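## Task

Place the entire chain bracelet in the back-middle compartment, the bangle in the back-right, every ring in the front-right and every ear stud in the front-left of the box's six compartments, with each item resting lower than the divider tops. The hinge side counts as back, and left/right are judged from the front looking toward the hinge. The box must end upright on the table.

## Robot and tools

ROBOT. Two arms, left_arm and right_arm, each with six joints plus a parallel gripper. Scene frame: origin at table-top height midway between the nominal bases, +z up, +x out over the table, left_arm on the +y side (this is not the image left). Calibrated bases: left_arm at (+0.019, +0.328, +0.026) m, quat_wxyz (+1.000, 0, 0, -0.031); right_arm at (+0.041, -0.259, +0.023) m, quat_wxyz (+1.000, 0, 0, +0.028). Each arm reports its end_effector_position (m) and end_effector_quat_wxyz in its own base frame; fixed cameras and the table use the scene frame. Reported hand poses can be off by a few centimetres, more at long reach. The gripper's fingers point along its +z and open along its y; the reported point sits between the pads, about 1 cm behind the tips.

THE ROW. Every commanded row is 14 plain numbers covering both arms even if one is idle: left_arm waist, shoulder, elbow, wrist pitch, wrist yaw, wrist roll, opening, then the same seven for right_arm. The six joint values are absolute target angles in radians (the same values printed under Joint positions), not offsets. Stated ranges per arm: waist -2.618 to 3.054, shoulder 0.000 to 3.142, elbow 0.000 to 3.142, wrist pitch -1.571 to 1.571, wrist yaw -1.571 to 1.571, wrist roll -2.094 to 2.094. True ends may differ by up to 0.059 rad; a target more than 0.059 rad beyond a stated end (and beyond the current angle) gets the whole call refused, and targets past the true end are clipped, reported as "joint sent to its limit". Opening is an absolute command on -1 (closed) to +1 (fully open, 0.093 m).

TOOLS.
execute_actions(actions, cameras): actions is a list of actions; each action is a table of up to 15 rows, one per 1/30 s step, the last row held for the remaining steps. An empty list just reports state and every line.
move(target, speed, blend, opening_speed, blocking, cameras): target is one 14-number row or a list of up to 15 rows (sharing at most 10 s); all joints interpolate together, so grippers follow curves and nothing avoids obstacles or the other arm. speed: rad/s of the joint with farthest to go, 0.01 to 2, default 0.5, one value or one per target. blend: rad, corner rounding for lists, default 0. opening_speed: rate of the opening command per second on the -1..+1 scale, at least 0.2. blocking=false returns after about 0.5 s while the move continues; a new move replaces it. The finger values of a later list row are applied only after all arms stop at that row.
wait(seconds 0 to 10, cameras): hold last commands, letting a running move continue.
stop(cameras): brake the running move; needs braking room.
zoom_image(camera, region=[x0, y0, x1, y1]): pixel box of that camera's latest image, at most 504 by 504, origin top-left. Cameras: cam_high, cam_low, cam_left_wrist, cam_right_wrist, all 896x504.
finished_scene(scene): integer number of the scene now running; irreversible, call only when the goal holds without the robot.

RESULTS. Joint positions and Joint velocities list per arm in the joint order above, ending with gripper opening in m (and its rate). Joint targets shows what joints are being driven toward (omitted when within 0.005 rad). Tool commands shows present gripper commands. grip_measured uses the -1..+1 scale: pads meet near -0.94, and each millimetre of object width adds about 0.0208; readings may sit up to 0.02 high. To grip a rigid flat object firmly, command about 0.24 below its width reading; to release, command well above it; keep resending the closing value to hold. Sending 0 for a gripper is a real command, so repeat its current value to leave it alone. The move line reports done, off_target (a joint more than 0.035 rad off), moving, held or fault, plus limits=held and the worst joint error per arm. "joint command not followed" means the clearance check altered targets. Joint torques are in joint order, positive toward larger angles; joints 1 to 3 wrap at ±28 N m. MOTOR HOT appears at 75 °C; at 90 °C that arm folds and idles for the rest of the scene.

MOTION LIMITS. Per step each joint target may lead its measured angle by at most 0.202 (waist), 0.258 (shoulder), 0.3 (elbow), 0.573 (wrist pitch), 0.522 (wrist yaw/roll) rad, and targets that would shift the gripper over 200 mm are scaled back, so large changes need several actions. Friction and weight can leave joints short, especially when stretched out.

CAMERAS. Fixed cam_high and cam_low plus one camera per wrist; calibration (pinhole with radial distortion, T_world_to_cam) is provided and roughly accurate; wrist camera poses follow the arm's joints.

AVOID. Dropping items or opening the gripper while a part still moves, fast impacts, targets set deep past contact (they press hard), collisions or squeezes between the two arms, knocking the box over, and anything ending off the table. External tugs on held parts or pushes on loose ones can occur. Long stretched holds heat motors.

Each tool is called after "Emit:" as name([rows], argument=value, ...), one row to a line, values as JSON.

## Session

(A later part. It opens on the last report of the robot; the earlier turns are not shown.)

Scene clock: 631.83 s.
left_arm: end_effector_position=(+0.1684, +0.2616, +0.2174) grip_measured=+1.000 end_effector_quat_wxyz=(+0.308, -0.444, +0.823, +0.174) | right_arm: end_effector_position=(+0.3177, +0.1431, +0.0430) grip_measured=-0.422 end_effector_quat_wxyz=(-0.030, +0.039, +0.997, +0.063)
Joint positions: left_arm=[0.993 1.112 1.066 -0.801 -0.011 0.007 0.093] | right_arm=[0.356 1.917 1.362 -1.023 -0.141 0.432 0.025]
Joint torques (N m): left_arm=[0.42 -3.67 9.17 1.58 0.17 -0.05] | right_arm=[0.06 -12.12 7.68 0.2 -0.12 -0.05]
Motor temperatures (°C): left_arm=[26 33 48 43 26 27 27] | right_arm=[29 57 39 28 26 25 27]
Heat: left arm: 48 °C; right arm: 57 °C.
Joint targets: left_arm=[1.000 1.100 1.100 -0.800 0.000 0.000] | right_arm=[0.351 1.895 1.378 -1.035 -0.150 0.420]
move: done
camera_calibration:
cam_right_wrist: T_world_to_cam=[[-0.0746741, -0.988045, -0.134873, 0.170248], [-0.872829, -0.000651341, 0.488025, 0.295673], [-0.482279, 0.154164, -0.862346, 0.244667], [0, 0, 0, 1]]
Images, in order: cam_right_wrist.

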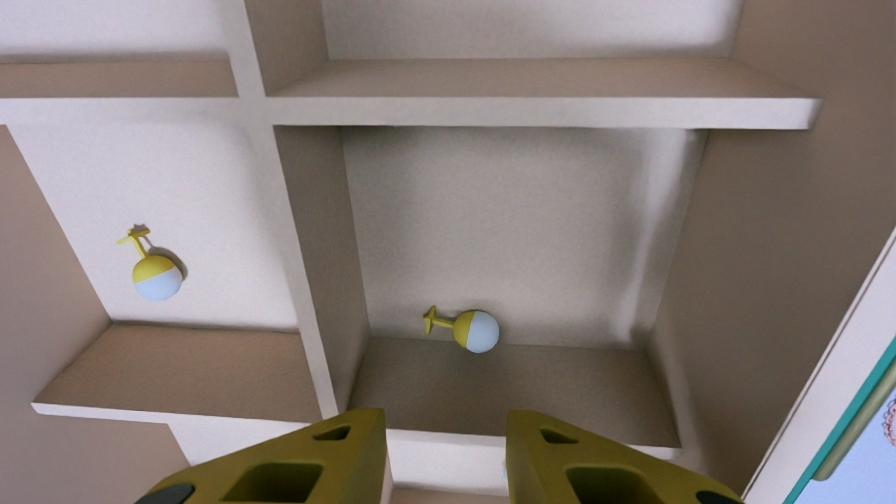

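Emit:
move(target=[1.0,1.1,1.1,-0.8,0,0,1,0.356,1.975,1.262,-0.858,-0.155,0.425,-0.42], speed=0.2, cameras=["cam_right_wrist"])

Scene clock: 643.03 s.
left_arm: end_effector_position=(+0.1684, +0.2616, +0.2174) grip_measured=+1.000 end_effector_quat_wxyz=(+0.308, -0.444, +0.823, +0.174) | right_arm: end_effector_position=(+0.3194, +0.1413, +0.0167) grip_measured=-0.422 end_effector_quat_wxyz=(-0.021, +0.040, +0.997, +0.066)
Joint positions: left_arm=[0.993 1.112 1.066 -0.801 -0.011 0.007 0.093] | right_arm=[0.35 1.94 1.283 -0.903 -0.138 0.432 0.025]
Joint torques (N m): left_arm=[0.42 -3.67 9.18 1.58 0.17 -0.05] | right_arm=[0.99 -6.76 3.97 0.85 -0.22 -0.02]
Joint targets: left_arm=[1.000 1.100 1.100 -0.800 0.000 0.000] | right_arm=[0.356 1.975 1.262 -0.858 -0.155 0.425]
move: off_target (right_arm); right_arm: the wrist pitch is farthest, 0.045 rad from its target
camera_calibration:
cam_right_wrist: T_world_to_cam=[[-0.0767544, -0.987186, -0.139903, 0.165655], [-0.881398, 0.0015849, 0.472373, 0.312671], [-0.466098, 0.159567, -0.870225, 0.217313], [0, 0, 0, 1]]
Images, in order: cam_right_wrist.

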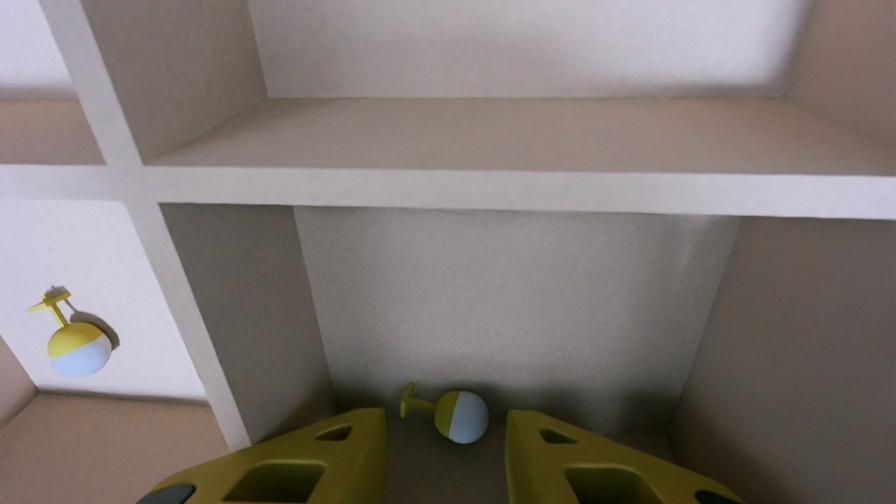

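Emit:
move([
  [1.0,1.1,1.1,-0.8,0,0,1,0.356,1.89,1.378,-1.04,-0.15,0.42,-0.42],
  [1.0,1.1,1.1,-0.8,0,0,1,0.415,1.905,1.37,-1.03,0,0.48,-1],
  [1.0,1.1,1.1,-0.8,0,0,1,0.415,1.958,1.293,-0.90,0,0.48,-1],
], speed=[0.3,0.3,0.15], cameras=["cam_right_wrist"])

Scene clock: 711.83 s.
left_arm: end_effector_position=(+0.1684, +0.2616, +0.2174) grip_measured=+1.000 end_effector_quat_wxyz=(+0.308, -0.444, +0.823, +0.174) | right_arm: end_effector_position=(+0.3214, +0.1413, +0.0191) grip_measured=-0.973 end_effector_quat_wxyz=(+0.004, +0.029, +1.000, +0.006)
Joint positions: left_arm=[0.993 1.112 1.066 -0.801 -0.011 0.007 0.093] | right_arm=[0.41 1.941 1.302 -0.918 -0.008 0.469 0]
Joint torques (N m): left_arm=[0.4 -3.67 9.17 1.58 0.17 -0.05] | right_arm=[0.88 -8.55 5.2 0.53 0.12 0.17]
Joint targets: left_arm=[1.000 1.100 1.100 -0.800 0.000 0.000] | right_arm=[0.415 1.958 1.293 -0.900 0.000 0.480]
move: done
camera_calibration:
cam_right_wrist: T_world_to_cam=[[-0.0516171, -0.998391, -0.0234824, 0.157364], [-0.903238, 0.0366411, 0.427572, 0.316277], [-0.426024, 0.0432802, -0.903676, 0.224515], [0, 0, 0, 1]]
Images, in order: cam_right_wrist.

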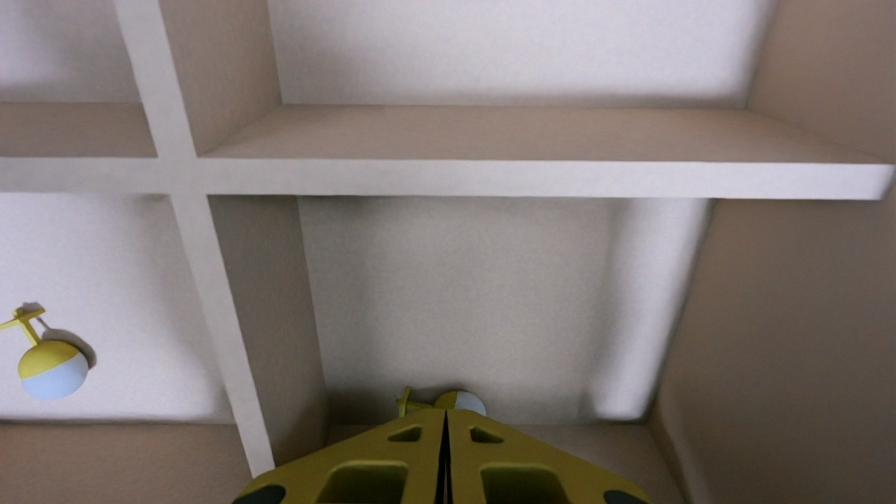

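Emit:
move([
  [1.0,1.1,1.1,-0.8,0,0,1,0.405,1.93,1.302,-0.945,0,0.47,-1],
  [1.0,1.1,1.1,-0.8,0,0,1,0.405,1.968,1.284,-0.90,0,0.47,-1],
], speed=0.15, cameras=["cam_right_wrist"])

Scene clock: 722.37 s.
left_arm: end_effector_position=(+0.1684, +0.2616, +0.2174) grip_measured=+1.000 end_effector_quat_wxyz=(+0.308, -0.444, +0.823, +0.174) | right_arm: end_effector_position=(+0.3202, +0.1403, +0.0151) grip_measured=-0.973 end_effector_quat_wxyz=(+0.001, +0.029, +1.000, +0.004)
Joint positions: left_arm=[0.993 1.112 1.066 -0.801 -0.011 0.007 0.093] | right_arm=[0.41 1.949 1.296 -0.913 -0.006 0.469 0]
Joint torques (N m): left_arm=[0.4 -3.67 9.17 1.58 0.17 -0.05] | right_arm=[0.03 -8.36 4.83 0.49 0.11 0.07]
Joint targets: left_arm=[1.000 1.100 1.100 -0.800 0.000 0.000] | right_arm=[0.405 1.968 1.284 -0.900 0.000 0.470]
move: done
camera_calibration:
cam_right_wrist: T_world_to_cam=[[-0.0517826, -0.998505, -0.0175253, 0.156224], [-0.900165, 0.0390689, 0.433793, 0.315467], [-0.43246, 0.0382386, -0.900842, 0.223157], [0, 0, 0, 1]]
Images, in order: cam_right_wrist.

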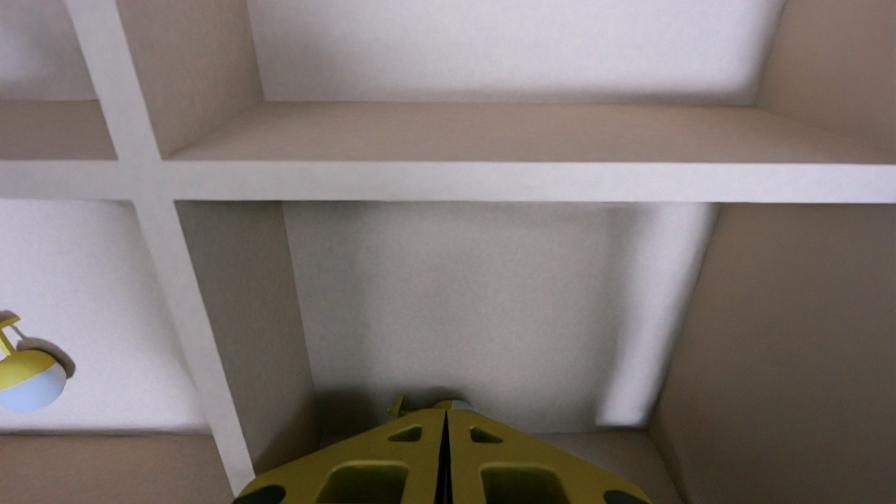

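Emit:
move([
  [1.0,1.1,1.1,-0.8,0,0,1,0.405,1.977,1.28,-0.893,0,0.47,-1],
  [1.0,1.1,1.1,-0.8,0,0,1,0.378,2.078,1.437,-0.945,0,0.44,-1],
], speed=[0.1,0.08], cameras=["cam_right_wrist"])

Scene clock: 730.77 s.
left_arm: end_effector_position=(+0.1684, +0.2616, +0.2174) grip_measured=+1.000 end_effector_quat_wxyz=(+0.308, -0.444, +0.823, +0.174) | right_arm: end_effector_position=(+0.3486, +0.1405, +0.0058) grip_measured=-0.973 end_effector_quat_wxyz=(+0.000, +0.035, +0.999, +0.000)
Joint positions: left_arm=[0.993 1.112 1.066 -0.801 -0.011 0.007 0.093] | right_arm=[0.383 2.058 1.417 -0.929 0 0.452 0]
Joint torques (N m): left_arm=[0.4 -3.67 9.18 1.59 0.17 -0.05] | right_arm=[0.06 -9.26 7.98 0.19 0.06 -0.09]
Joint targets: left_arm=[1.000 1.100 1.100 -0.800 0.000 0.000] | right_arm=[0.378 2.078 1.437 -0.945 0.000 0.440]
move: done
camera_calibration:
cam_right_wrist: T_world_to_cam=[[-0.0624749, -0.997989, -0.0107028, 0.161359], [-0.899138, 0.0516259, 0.434609, 0.342963], [-0.433182, 0.0367754, -0.900556, 0.227521], [0, 0, 0, 1]]
Images, in order: cam_right_wrist.

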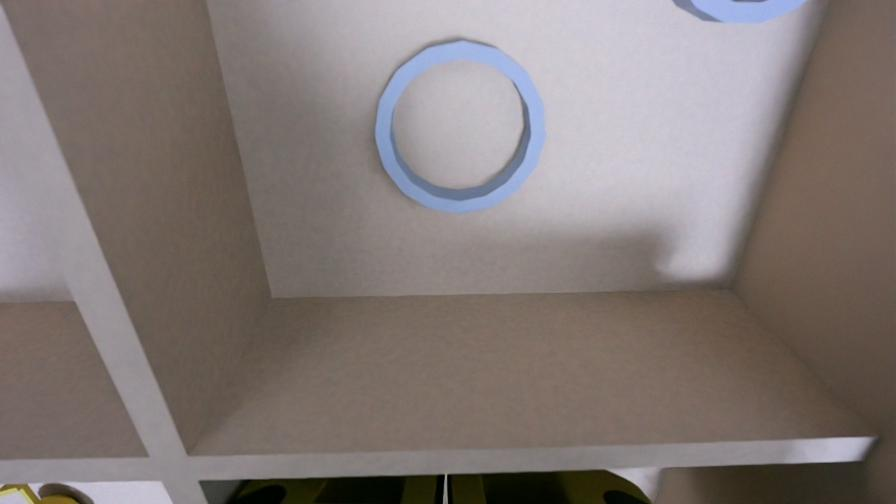

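Emit:
move(target=[1.0,1.1,1.1,-0.8,0,0,1,0.39,1.945,1.45,-1.075,0,0.45,-1], speed=0.3, cameras=["cam_right_wrist"])

Scene clock: 737.77 s.
left_arm: end_effector_position=(+0.1684, +0.2616, +0.2174) grip_measured=+1.000 end_effector_quat_wxyz=(+0.308, -0.444, +0.823, +0.174) | right_arm: end_effector_position=(+0.3337, +0.1345, +0.0428) grip_measured=-0.973 end_effector_quat_wxyz=(-0.007, +0.034, +0.999, -0.003)
Joint positions: left_arm=[0.993 1.112 1.066 -0.801 -0.011 0.007 0.093] | right_arm=[0.383 1.965 1.436 -1.055 0 0.451 0]
Joint torques (N m): left_arm=[0.4 -3.67 9.18 1.58 0.16 -0.05] | right_arm=[1.09 -12.48 7.58 0.1 0.05 0.04]
Joint targets: left_arm=[1.000 1.100 1.100 -0.800 0.000 0.000] | right_arm=[0.390 1.945 1.450 -1.075 0.000 0.450]
move: done
camera_calibration:
cam_right_wrist: T_world_to_cam=[[-0.0618155, -0.998078, -0.00446572, 0.154346], [-0.893255, 0.0533261, 0.446377, 0.311084], [-0.445281, 0.031582, -0.894834, 0.259069], [0, 0, 0, 1]]
Images, in order: cam_right_wrist.

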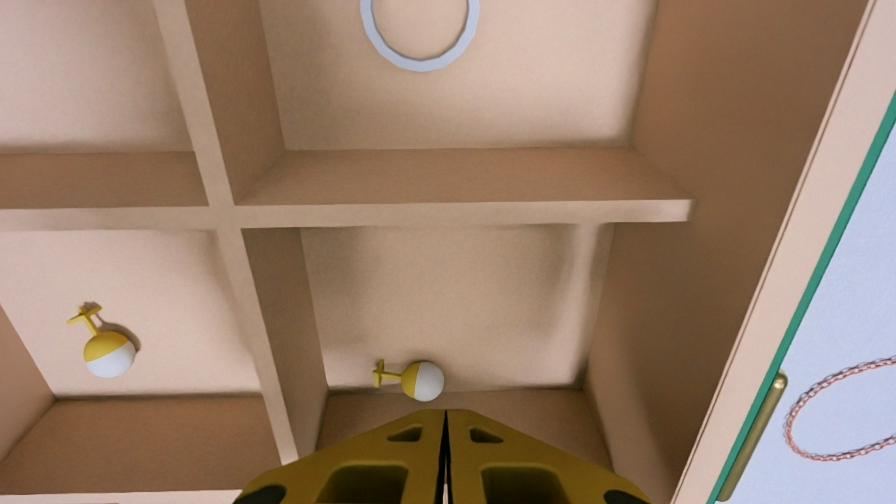

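Emit:
move([
  [1.0,1.1,1.1,-0.8,0,0,1,0.35,1.90,1.58,-1.22,0,0.4,-0.2],
  [1.0,1.1,1.1,-0.8,0,0,1,0.206,2.056,1.705,-1.21,0,0.27,-0.2],
  [1.0,1.1,1.1,-0.8,0,0,1,0.206,2.10,1.58,-1.045,0,0.27,-0.2],
], speed=[0.4,0.4,0.25], blend=[0.05,0.03,0], cameras=["cam_low","cam_right_wrist"])

Scene clock: 760.87 s.
left_arm: end_effector_position=(+0.1684, +0.2616, +0.2174) grip_measured=+1.000 end_effector_quat_wxyz=(+0.308, -0.444, +0.823, +0.174) | right_arm: end_effector_position=(+0.3883, +0.0802, +0.0374) grip_measured=-0.202 end_effector_quat_wxyz=(+0.006, +0.039, +0.999, +0.001)
Joint positions: left_arm=[0.993 1.112 1.066 -0.801 -0.011 0.007 0.093] | right_arm=[0.204 2.084 1.588 -1.063 0 0.282 0.035]
Joint torques (N m): left_arm=[0.4 -3.69 9.18 1.59 0.17 -0.05] | right_arm=[0.68 -10.18 5.56 0.57 0.04 -0.07]
Joint targets: left_arm=[1.000 1.100 1.100 -0.800 0.000 0.000] | right_arm=[0.206 2.100 1.580 -1.045 0.000 0.270]
move: done
camera_calibration:
cam_right_wrist: T_world_to_cam=[[-0.0714697, -0.997351, -0.0135369, 0.107542], [-0.903661, 0.0589988, 0.424165, 0.369593], [-0.422243, 0.0425477, -0.905484, 0.270906], [0, 0, 0, 1]]
Images, in order: cam_low, cam_right_wrist.

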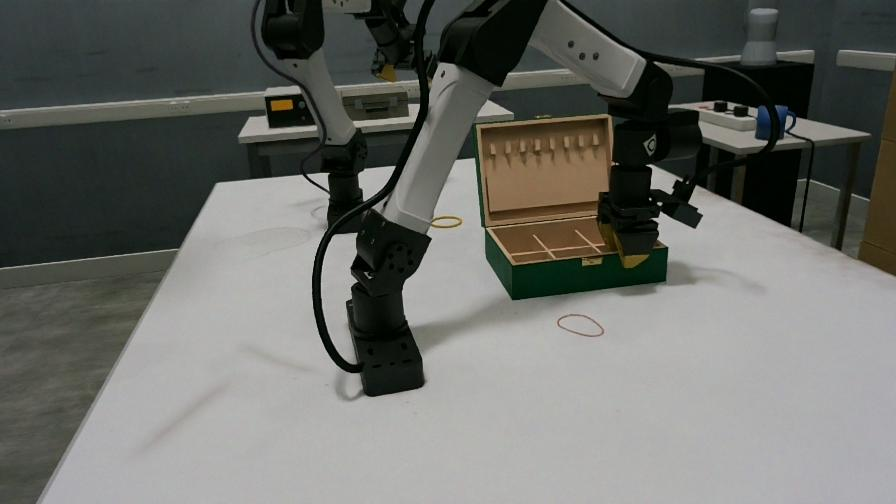

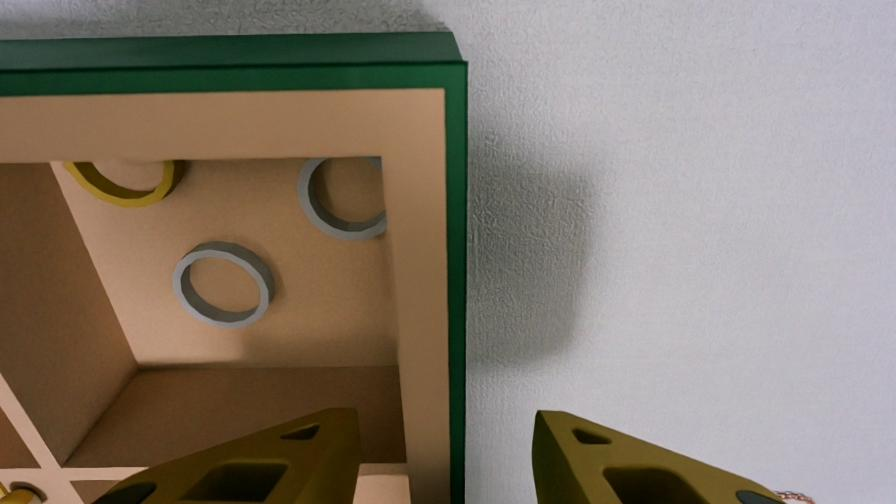

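Emit:
move([
  [1.0,1.1,1.1,-0.8,0,0,1,0.206,2.10,1.572,-1.045,0,0.27,-1],
  [1.0,1.1,1.1,-0.8,0,0,1,0.2353,1.915,1.33,-0.99,0,0.30,-1],
], speed=[0.2,1.0], opening_speed=0.5, cameras=["cam_low","cam_right_wrist"])

Emit:
zoom_image(camera="cam_high", region=[400, 150, 600, 350])

Scene clock: 772.13 s.
left_arm: end_effector_position=(+0.1684, +0.2616, +0.2174) grip_measured=+1.000 end_effector_quat_wxyz=(+0.308, -0.444, +0.823, +0.174) | right_arm: end_effector_position=(+0.3508, +0.0794, +0.0346) grip_measured=-0.912 end_effector_quat_wxyz=(+0.016, +0.051, +0.999, +0.008)
Joint positions: left_arm=[0.993 1.112 1.066 -0.801 -0.011 0.007 0.093] | right_arm=[0.219 1.932 1.354 -0.958 -0.007 0.322 0.001]
Joint torques (N m): left_arm=[0.4 -3.67 9.18 1.59 0.16 -0.05] | right_arm=[1.88 -11.85 4.03 0.1 0.11 -0.17]
Joint targets: left_arm=[1.000 1.100 1.100 -0.800 0.000 0.000] | right_arm=[0.235 1.915 1.330 -0.990 0.000 0.300]
move: done
camera_calibration:
cam_right_wrist: T_world_to_cam=[[-0.0948204, -0.995112, -0.0276021, 0.112503], [-0.910614, 0.075499, 0.406303, 0.338716], [-0.402233, 0.0636607, -0.913321, 0.24407], [0, 0, 0, 1]]
Images, in order: cam_low, cam_right_wrist.

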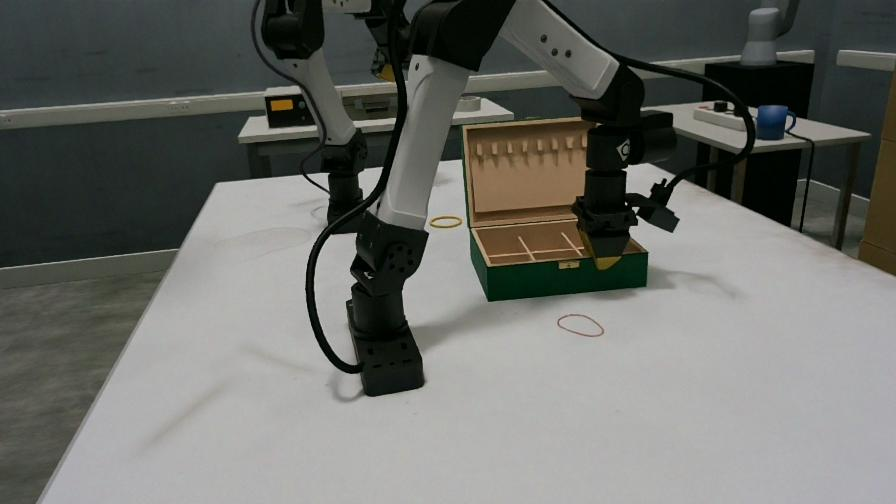

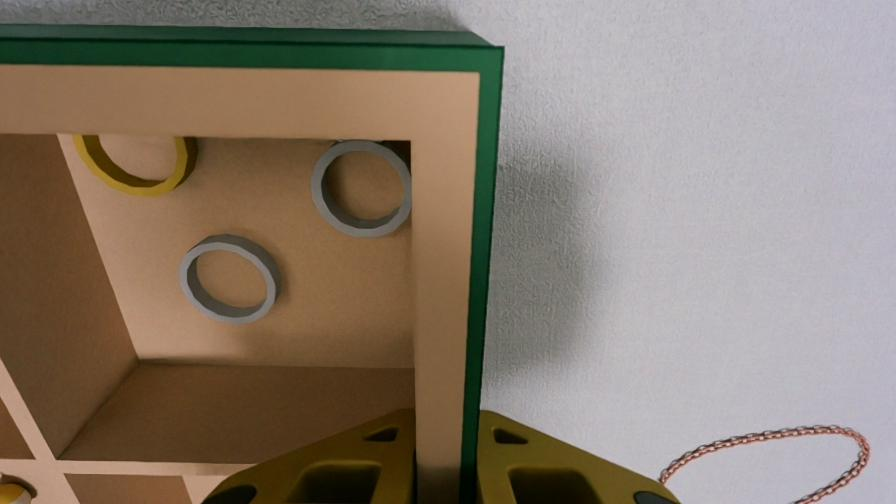

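This scene's latest camera images include none from cam_high. They are from: cam_low, cam_right_wrist. cam_high's image comes with the result of a call that names it in "cameras".

Emit:
move([
  [1.0,1.1,1.1,-0.8,0,0,1,0.225,1.925,1.345,-0.97,0,0.31,-0.2],
  [1.0,1.1,1.1,-0.8,0,0,1,0.25,1.90,1.52,-1.19,0,0.32,-0.3],
  [1.0,1.1,1.1,-0.8,0,0,1,0.42,1.80,1.42,-1.19,0,0.5,-0.6],
], speed=[0.2,0.3,0.5], blend=[0,0.03,0], cameras=["cam_right_wrist"])

Scene clock: 781.90 s.
left_arm: end_effector_position=(+0.1684, +0.2616, +0.2174) grip_measured=+1.000 end_effector_quat_wxyz=(+0.308, -0.444, +0.823, +0.174) | right_arm: end_effector_position=(+0.3066, +0.1369, +0.0874) grip_measured=-0.598 end_effector_quat_wxyz=(+0.000, +0.034, +0.999, -0.001)
Joint positions: left_arm=[0.993 1.112 1.066 -0.801 -0.011 0.007 0.093] | right_arm=[0.421 1.826 1.43 -1.175 0.002 0.488 0.017]
Joint torques (N m): left_arm=[0.4 -3.66 9.17 1.59 0.17 -0.05] | right_arm=[0.43 -11.85 5.49 0.18 0.04 0.17]
Joint targets: left_arm=[1.000 1.100 1.100 -0.800 0.000 0.000] | right_arm=[0.420 1.800 1.420 -1.190 0.000 0.500]
move: done; blend cut to 0 rad at target 2
camera_calibration:
cam_right_wrist: T_world_to_cam=[[-0.060948, -0.998102, -0.00883719, 0.155379], [-0.899397, 0.0510769, 0.434138, 0.270065], [-0.432862, 0.034408, -0.900803, 0.283196], [0, 0, 0, 1]]
Images, in order: cam_right_wrist.

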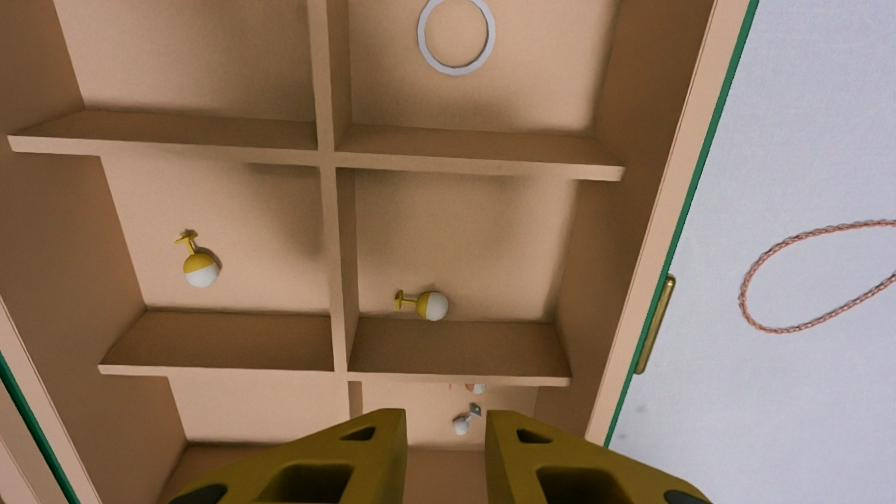

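Emit:
move(target=[1.0,1.1,1.1,-0.8,0,0,1,0.353,2.33,1.96,-1.56,-0.2,-1.27,-0.62], speed=0.6)

Scene clock: 856.67 s.
left_arm: end_effector_position=(+0.1684, +0.2616, +0.2174) grip_measured=+1.000 end_effector_quat_wxyz=(+0.308, -0.444, +0.823, +0.174) | right_arm: end_effector_position=(+0.3349, +0.1600, +0.0503) grip_measured=-0.618 end_effector_quat_wxyz=(+0.108, +0.699, -0.690, -0.157)
Joint positions: left_arm=[0.993 1.112 1.066 -0.801 -0.011 0.007 0.093] | right_arm=[0.359 2.31 1.941 -1.536 -0.192 -1.257 0.016]
Joint torques (N m): left_arm=[0.42 -3.67 9.18 1.58 0.17 -0.05] | right_arm=[-0.06 -11.06 7.5 -0.59 -0.26 -0.11]
Motor temperatures (°C): left_arm=[26 33 50 44 26 27 27] | right_arm=[29 62 39 28 26 25 27]
Heat: left arm: 50 °C; right arm: 62 °C.
Joint targets: left_arm=[1.000 1.100 1.100 -0.800 0.000 0.000] | right_arm=[0.353 2.330 1.960 -1.553 -0.200 -1.270]
joint sent to its limit (right arm) — the wrist pitch, lower limit.
move: done
camera_calibration:
cam_left_wrist: T_world_to_cam=[[0.844166, -0.536053, -0.00561371, -0.000626891], [-0.509196, -0.798509, -0.321098, 0.406472], [0.167643, 0.273918, -0.947029, 0.186791], [0, 0, 0, 1]]
cam_right_wrist: T_world_to_cam=[[0.926263, 0.0328984, -0.375439, -0.297288], [0.169028, -0.926637, 0.335818, 0.113995], [-0.336848, -0.374516, -0.86387, 0.29264], [0, 0, 0, 1]]

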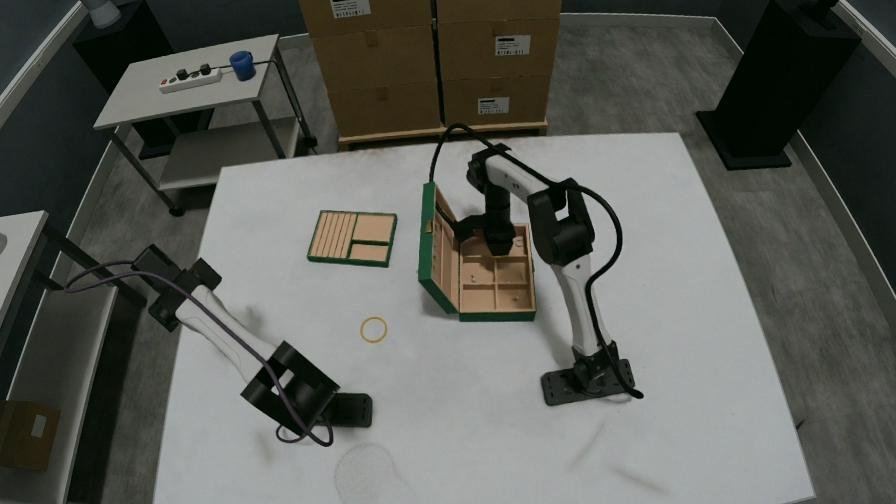

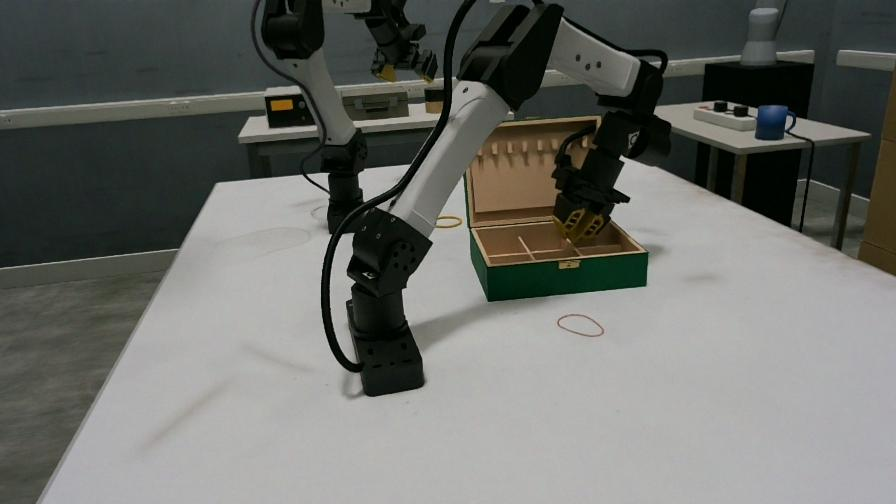

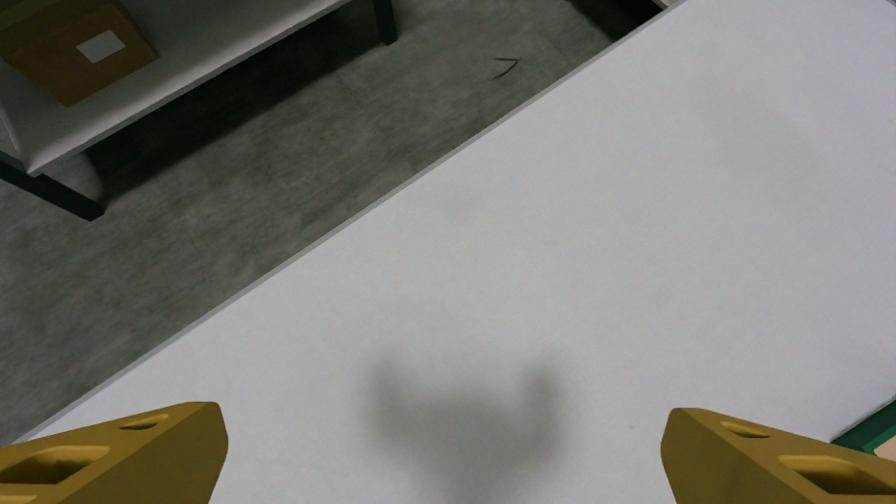

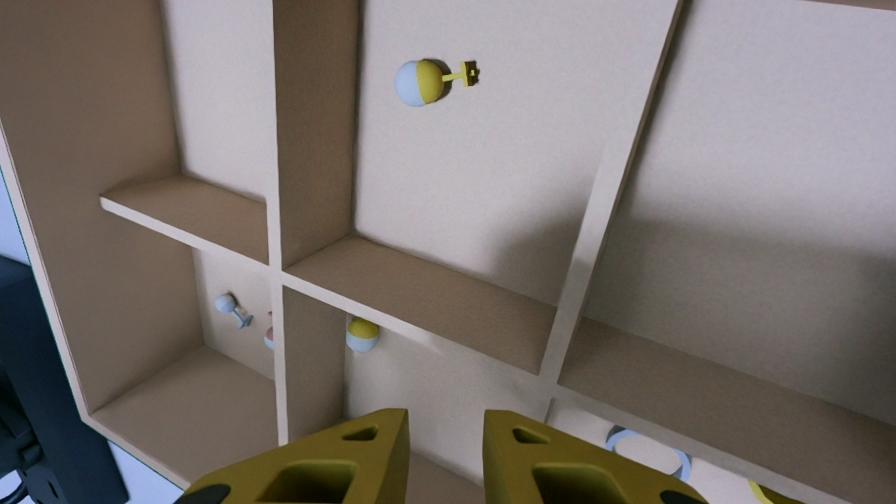

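Emit:
move(target=[1.0,1.1,1.1,-0.8,0,0,1,0.352,2.385,1.88,-1.57,-0.205,-1.27,-0.62], speed=0.15, cameras=["cam_low","cam_right_wrist"])

Emit:
zoom_image(camera="cam_low", region=[440, 100, 680, 310])

Scene clock: 872.07 s.
left_arm: end_effector_position=(+0.1684, +0.2616, +0.2174) grip_measured=+1.000 end_effector_quat_wxyz=(+0.308, -0.444, +0.823, +0.174) | right_arm: end_effector_position=(+0.3161, +0.1522, +0.0302) grip_measured=-0.618 end_effector_quat_wxyz=(+0.156, +0.686, -0.687, -0.182)
Joint positions: left_arm=[0.993 1.112 1.066 -0.801 -0.011 0.007 0.093] | right_arm=[0.355 2.353 1.894 -1.557 -0.197 -1.258 0.016]
Joint torques (N m): left_arm=[0.4 -3.69 9.17 1.58 0.17 -0.05] | right_arm=[0.25 -9.95 4.12 -0.62 -0.23 -0.1]
Joint targets: left_arm=[1.000 1.100 1.100 -0.800 0.000 0.000] | right_arm=[0.352 2.385 1.880 -1.554 -0.205 -1.270]
joint sent to its limit (right arm) — the wrist pitch, lower limit.
move: done
camera_calibration:
cam_right_wrist: T_world_to_cam=[[0.880943, 0.0136791, -0.473024, -0.266961], [0.200997, -0.915752, 0.347848, 0.104621], [-0.428414, -0.40151, -0.809475, 0.297443], [0, 0, 0, 1]]
Images, in order: cam_low, cam_right_wrist.

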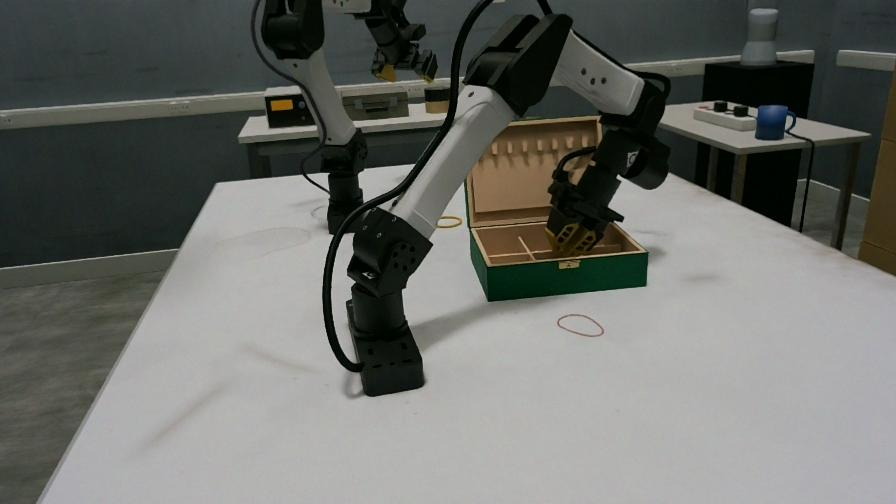

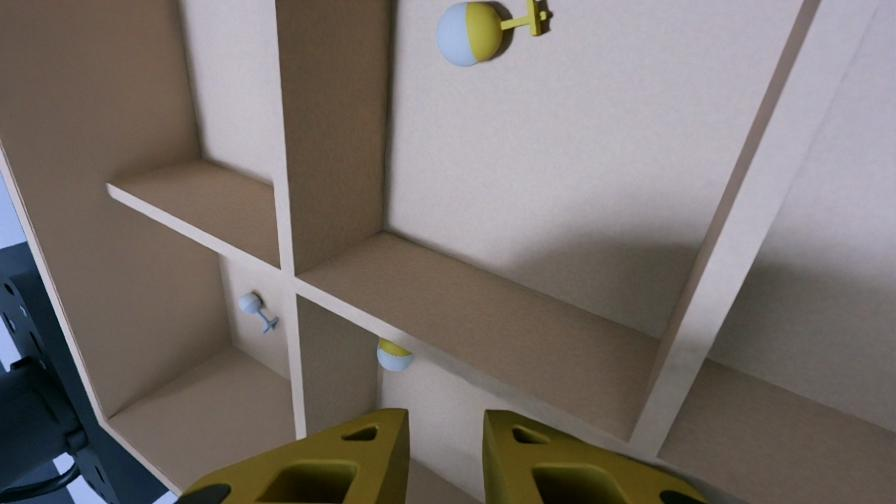

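Scaled by 2.100 from the camera's 896x504 image, which has a finer 1280x720 frame.

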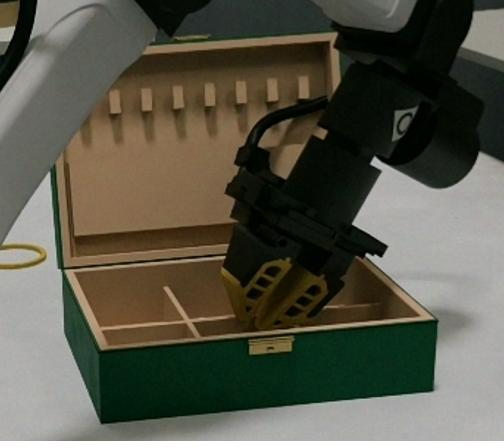

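Emit:
move(target=[1.0,1.1,1.1,-0.8,0,0,1,0.352,2.415,1.835,-1.57,-0.205,-1.27,-0.62], speed=0.1, cameras=["cam_low","cam_right_wrist"])

Emit:
zoom_image(camera="cam_low", region=[440, 100, 680, 310])

Scene clock: 885.87 s.
left_arm: end_effector_position=(+0.1684, +0.2616, +0.2174) grip_measured=+1.000 end_effector_quat_wxyz=(+0.308, -0.444, +0.823, +0.174) | right_arm: end_effector_position=(+0.2943, +0.1431, +0.0172) grip_measured=-0.618 end_effector_quat_wxyz=(+0.206, +0.670, -0.683, -0.206)
Joint positions: left_arm=[0.993 1.112 1.066 -0.801 -0.011 0.007 0.093] | right_arm=[0.351 2.385 1.843 -1.59 -0.199 -1.258 0.016]
Joint torques (N m): left_arm=[0.4 -3.69 9.18 1.58 0.17 -0.06] | right_arm=[0.57 -10.09 4.37 -0.52 -0.21 -0.1]
Joint targets: left_arm=[1.000 1.100 1.100 -0.800 0.000 0.000] | right_arm=[0.352 2.415 1.835 -1.554 -0.205 -1.270]
joint sent to its limit (right arm) — the wrist pitch, lower limit.
move: done
camera_calibration:
cam_right_wrist: T_world_to_cam=[[0.824027, -0.0103942, -0.566456, -0.231929], [0.235399, -0.903161, 0.359008, 0.0930974], [-0.515333, -0.429175, -0.741782, 0.302289], [0, 0, 0, 1]]
Images, in order: cam_low, cam_right_wrist.

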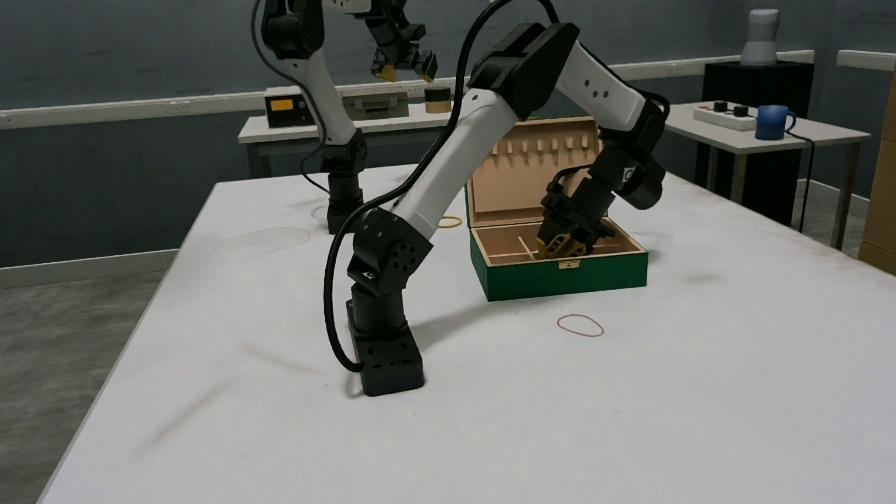

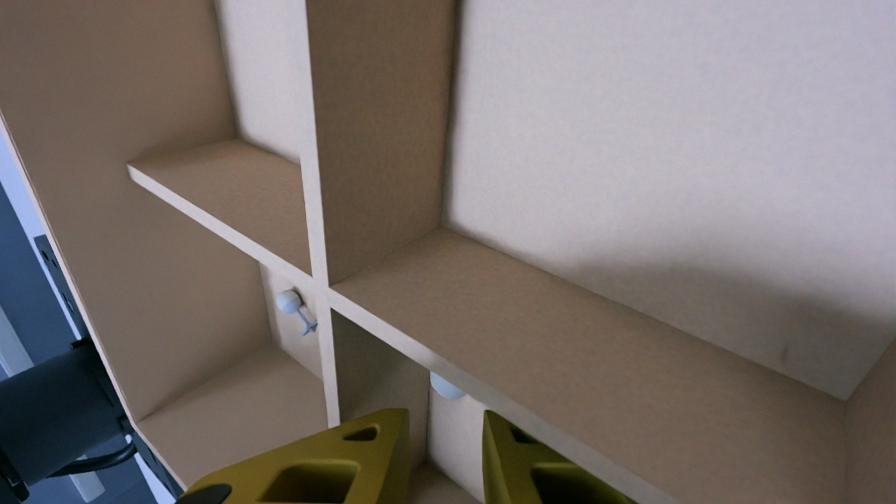

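Scaled by 2.100 from the camera's 896x504 image, which has a finer 1280x720 frame.

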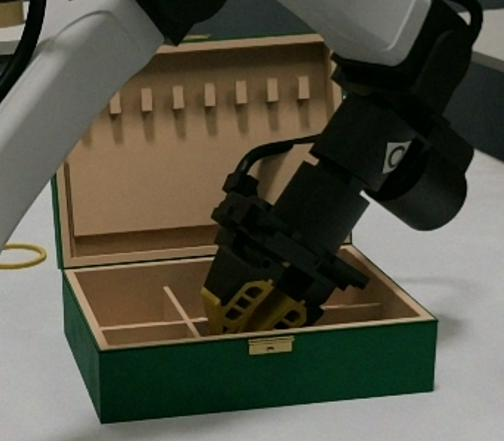

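Emit:
move(target=[1.0,1.1,1.1,-0.8,0,0,1,0.352,2.447,1.845,-1.57,-0.205,-1.27,-0.62], speed=0.1, cameras=["cam_low","cam_right_wrist"])

Emit:
zoom_image(camera="cam_right_wrist", region=[300, 280, 600, 504])

Scene clock: 896.57 s.
left_arm: end_effector_position=(+0.1684, +0.2616, +0.2174) grip_measured=+1.000 end_effector_quat_wxyz=(+0.308, -0.444, +0.823, +0.174) | right_arm: end_effector_position=(+0.2938, +0.1429, +0.0157) grip_measured=-0.619 end_effector_quat_wxyz=(+0.208, +0.669, -0.682, -0.207)
Joint positions: left_arm=[0.993 1.112 1.066 -0.801 -0.011 0.007 0.093] | right_arm=[0.351 2.39 1.843 -1.59 -0.198 -1.258 0.016]
Joint torques (N m): left_arm=[0.4 -3.67 9.18 1.58 0.17 -0.05] | right_arm=[0.57 -7.45 5.31 -0.53 -0.21 -0.11]
Joint targets: left_arm=[1.000 1.100 1.100 -0.800 0.000 0.000] | right_arm=[0.352 2.447 1.845 -1.553 -0.205 -1.270]
move: off_target (right_arm); right_arm: the shoulder is farthest, 0.057 rad from its target
camera_calibration:
cam_right_wrist: T_world_to_cam=[[0.821445, -0.0113674, -0.570174, -0.23148], [0.237216, -0.902392, 0.359746, 0.0928869], [-0.51861, -0.430767, -0.738569, 0.301976], [0, 0, 0, 1]]
Images, in order: cam_low, cam_right_wrist.

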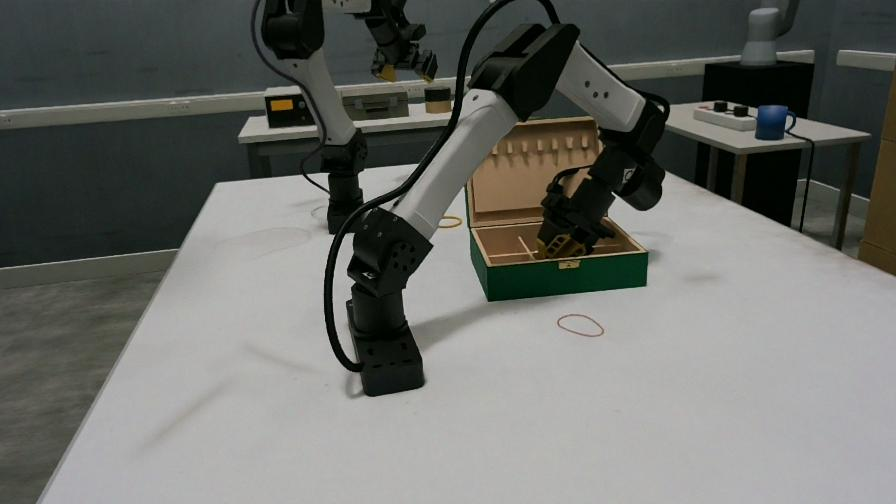

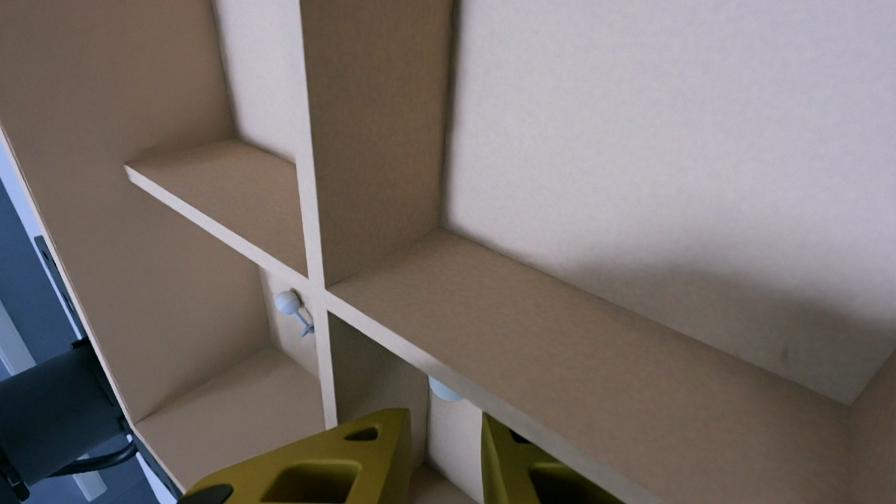

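Scaled by 1.680 from the camera's 896x504 image, which has a finer 1280x720 frame.

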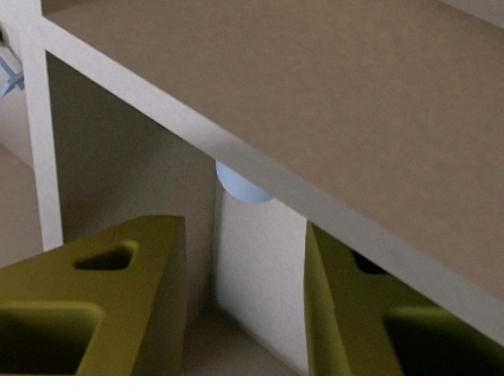

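Emit:
move([
  [1.0,1.1,1.1,-0.8,0,0,1,0.350,2.365,1.865,-1.57,-0.205,-1.27,-0.62],
  [1.0,1.1,1.1,-0.8,0,0,1,0.350,2.45,1.877,-1.57,-0.205,-1.27,-0.62],
], speed=0.1, cameras=["cam_low","cam_right_wrist"])

Emit:
zoom_image(camera="cam_right_wrist", region=[300, 280, 600, 504])

Scene clock: 914.97 s.
left_arm: end_effector_position=(+0.1684, +0.2616, +0.2174) grip_measured=+1.000 end_effector_quat_wxyz=(+0.308, -0.444, +0.823, +0.174) | right_arm: end_effector_position=(+0.2959, +0.1435, +0.0157) grip_measured=-0.619 end_effector_quat_wxyz=(+0.206, +0.670, -0.683, -0.206)
Joint positions: left_arm=[0.993 1.112 1.066 -0.801 -0.011 0.007 0.093] | right_arm=[0.351 2.393 1.852 -1.59 -0.198 -1.258 0.015]
Joint torques (N m): left_arm=[0.42 -3.69 9.17 1.59 0.16 -0.06] | right_arm=[0.42 -7.56 7.49 -0.52 -0.21 -0.11]
Joint targets: left_arm=[1.000 1.100 1.100 -0.800 0.000 0.000] | right_arm=[0.350 2.450 1.877 -1.553 -0.205 -1.270]
move: off_target (right_arm); right_arm: the shoulder is farthest, 0.057 rad from its target
camera_calibration:
cam_right_wrist: T_world_to_cam=[[0.824493, -0.0105646, -0.565773, -0.234316], [0.23494, -0.903189, 0.35924, 0.0937672], [-0.514795, -0.429114, -0.742191, 0.302035], [0, 0, 0, 1]]
Images, in order: cam_low, cam_right_wrist.

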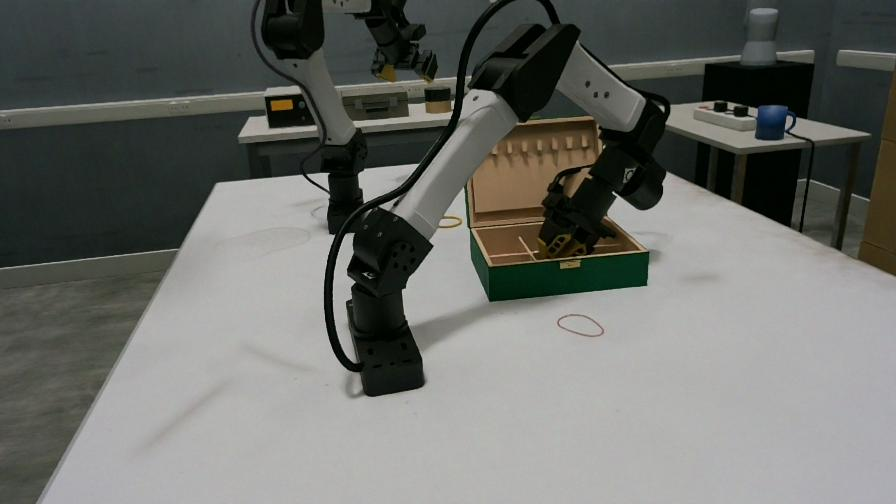

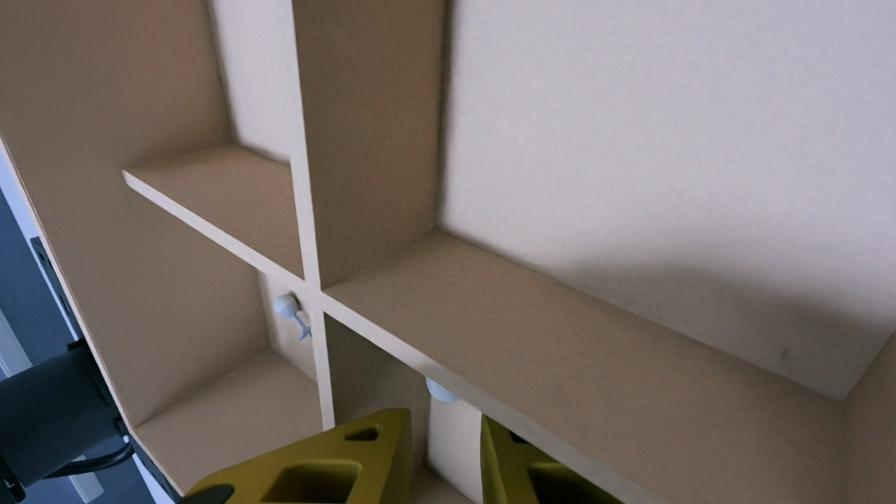

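Scaled by 1.680 from the camera's 896x504 image, which has a finer 1280x720 frame.

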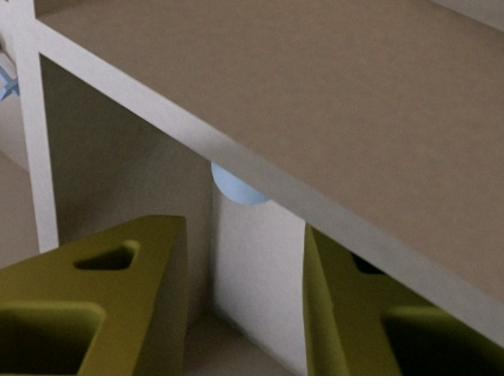

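Emit:
move([
  [1.0,1.1,1.1,-0.8,0,0,1,0.353,2.31,1.96,-1.55,-0.2,-1.27,-0.62],
  [1.0,1.1,1.1,-0.8,0,0,1,0.45,1.78,1.40,-1.19,0,0.51,-0.42],
], speed=[0.2,0.6], cameras=["cam_right_wrist"])

Scene clock: 977.27 s.
left_arm: end_effector_position=(+0.1684, +0.2616, +0.2174) grip_measured=+1.000 end_effector_quat_wxyz=(+0.308, -0.444, +0.823, +0.174) | right_arm: end_effector_position=(+0.2909, +0.1398, +0.0887) grip_measured=-0.422 end_effector_quat_wxyz=(-0.017, +0.027, +0.999, -0.004)
Joint positions: left_arm=[0.993 1.112 1.066 -0.801 -0.011 0.007 0.093] | right_arm=[0.444 1.806 1.41 -1.208 -0.008 0.498 0.025]
Joint torques (N m): left_arm=[0.4 -3.67 9.18 1.59 0.16 -0.06] | right_arm=[1.03 -11.66 5.42 0.46 0.13 0.17]
Joint targets: left_arm=[1.000 1.100 1.100 -0.800 0.000 0.000] | right_arm=[0.450 1.780 1.400 -1.190 0.000 0.510]
move: done
camera_calibration:
cam_right_wrist: T_world_to_cam=[[-0.047967, -0.998847, -0.00192451, 0.153034], [-0.884617, 0.0415865, 0.464461, 0.249565], [-0.463845, 0.0239812, -0.885592, 0.286581], [0, 0, 0, 1]]
Images, in order: cam_right_wrist.

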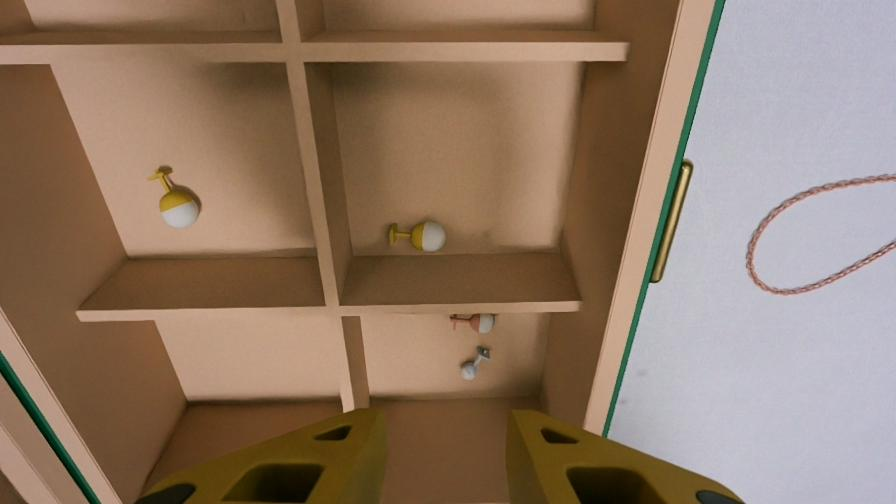

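Emit:
move(target=[1.0,1.1,1.1,-0.8,0,0,1,0.455,1.875,1.258,-0.94,0,0.519,-0.64], speed=0.3, cameras=["cam_right_wrist"])

Scene clock: 1010.47 s.
left_arm: end_effector_position=(+0.1684, +0.2616, +0.2174) grip_measured=+1.000 end_effector_quat_wxyz=(+0.308, -0.444, +0.823, +0.174) | right_arm: end_effector_position=(+0.3024, +0.1471, +0.0366) grip_measured=-0.638 end_effector_quat_wxyz=(+0.006, +0.029, +1.000, +0.008)
Joint positions: left_arm=[0.993 1.112 1.066 -0.801 -0.011 0.007 0.093] | right_arm=[0.449 1.861 1.266 -0.959 -0.008 0.507 0.015]
Joint torques (N m): left_arm=[0.4 -3.67 9.17 1.59 0.17 -0.05] | right_arm=[1.05 -8.12 5.38 0.56 0.13 0.18]
Joint targets: left_arm=[1.000 1.100 1.100 -0.800 0.000 0.000] | right_arm=[0.455 1.875 1.258 -0.940 0.000 0.519]
move: done
camera_calibration:
cam_right_wrist: T_world_to_cam=[[-0.0515241, -0.998343, -0.0256309, 0.162624], [-0.904854, 0.0358081, 0.424214, 0.292176], [-0.422593, 0.0450494, -0.905199, 0.230712], [0, 0, 0, 1]]
Images, in order: cam_right_wrist.

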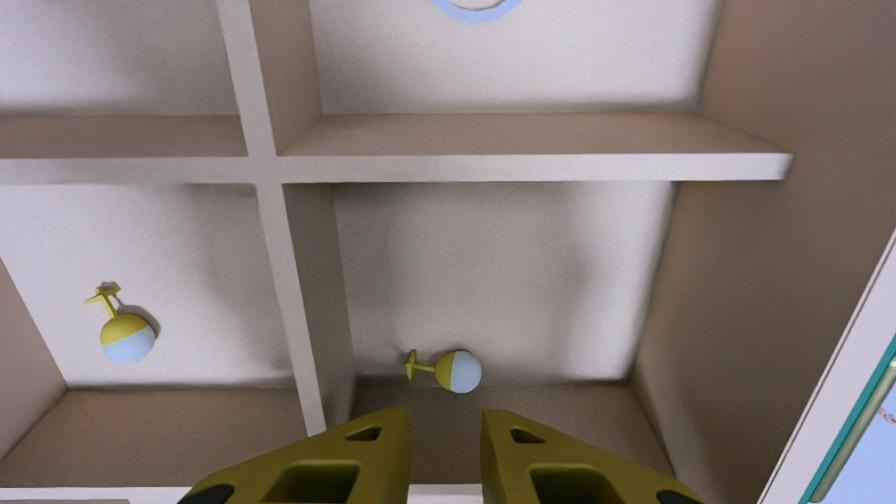

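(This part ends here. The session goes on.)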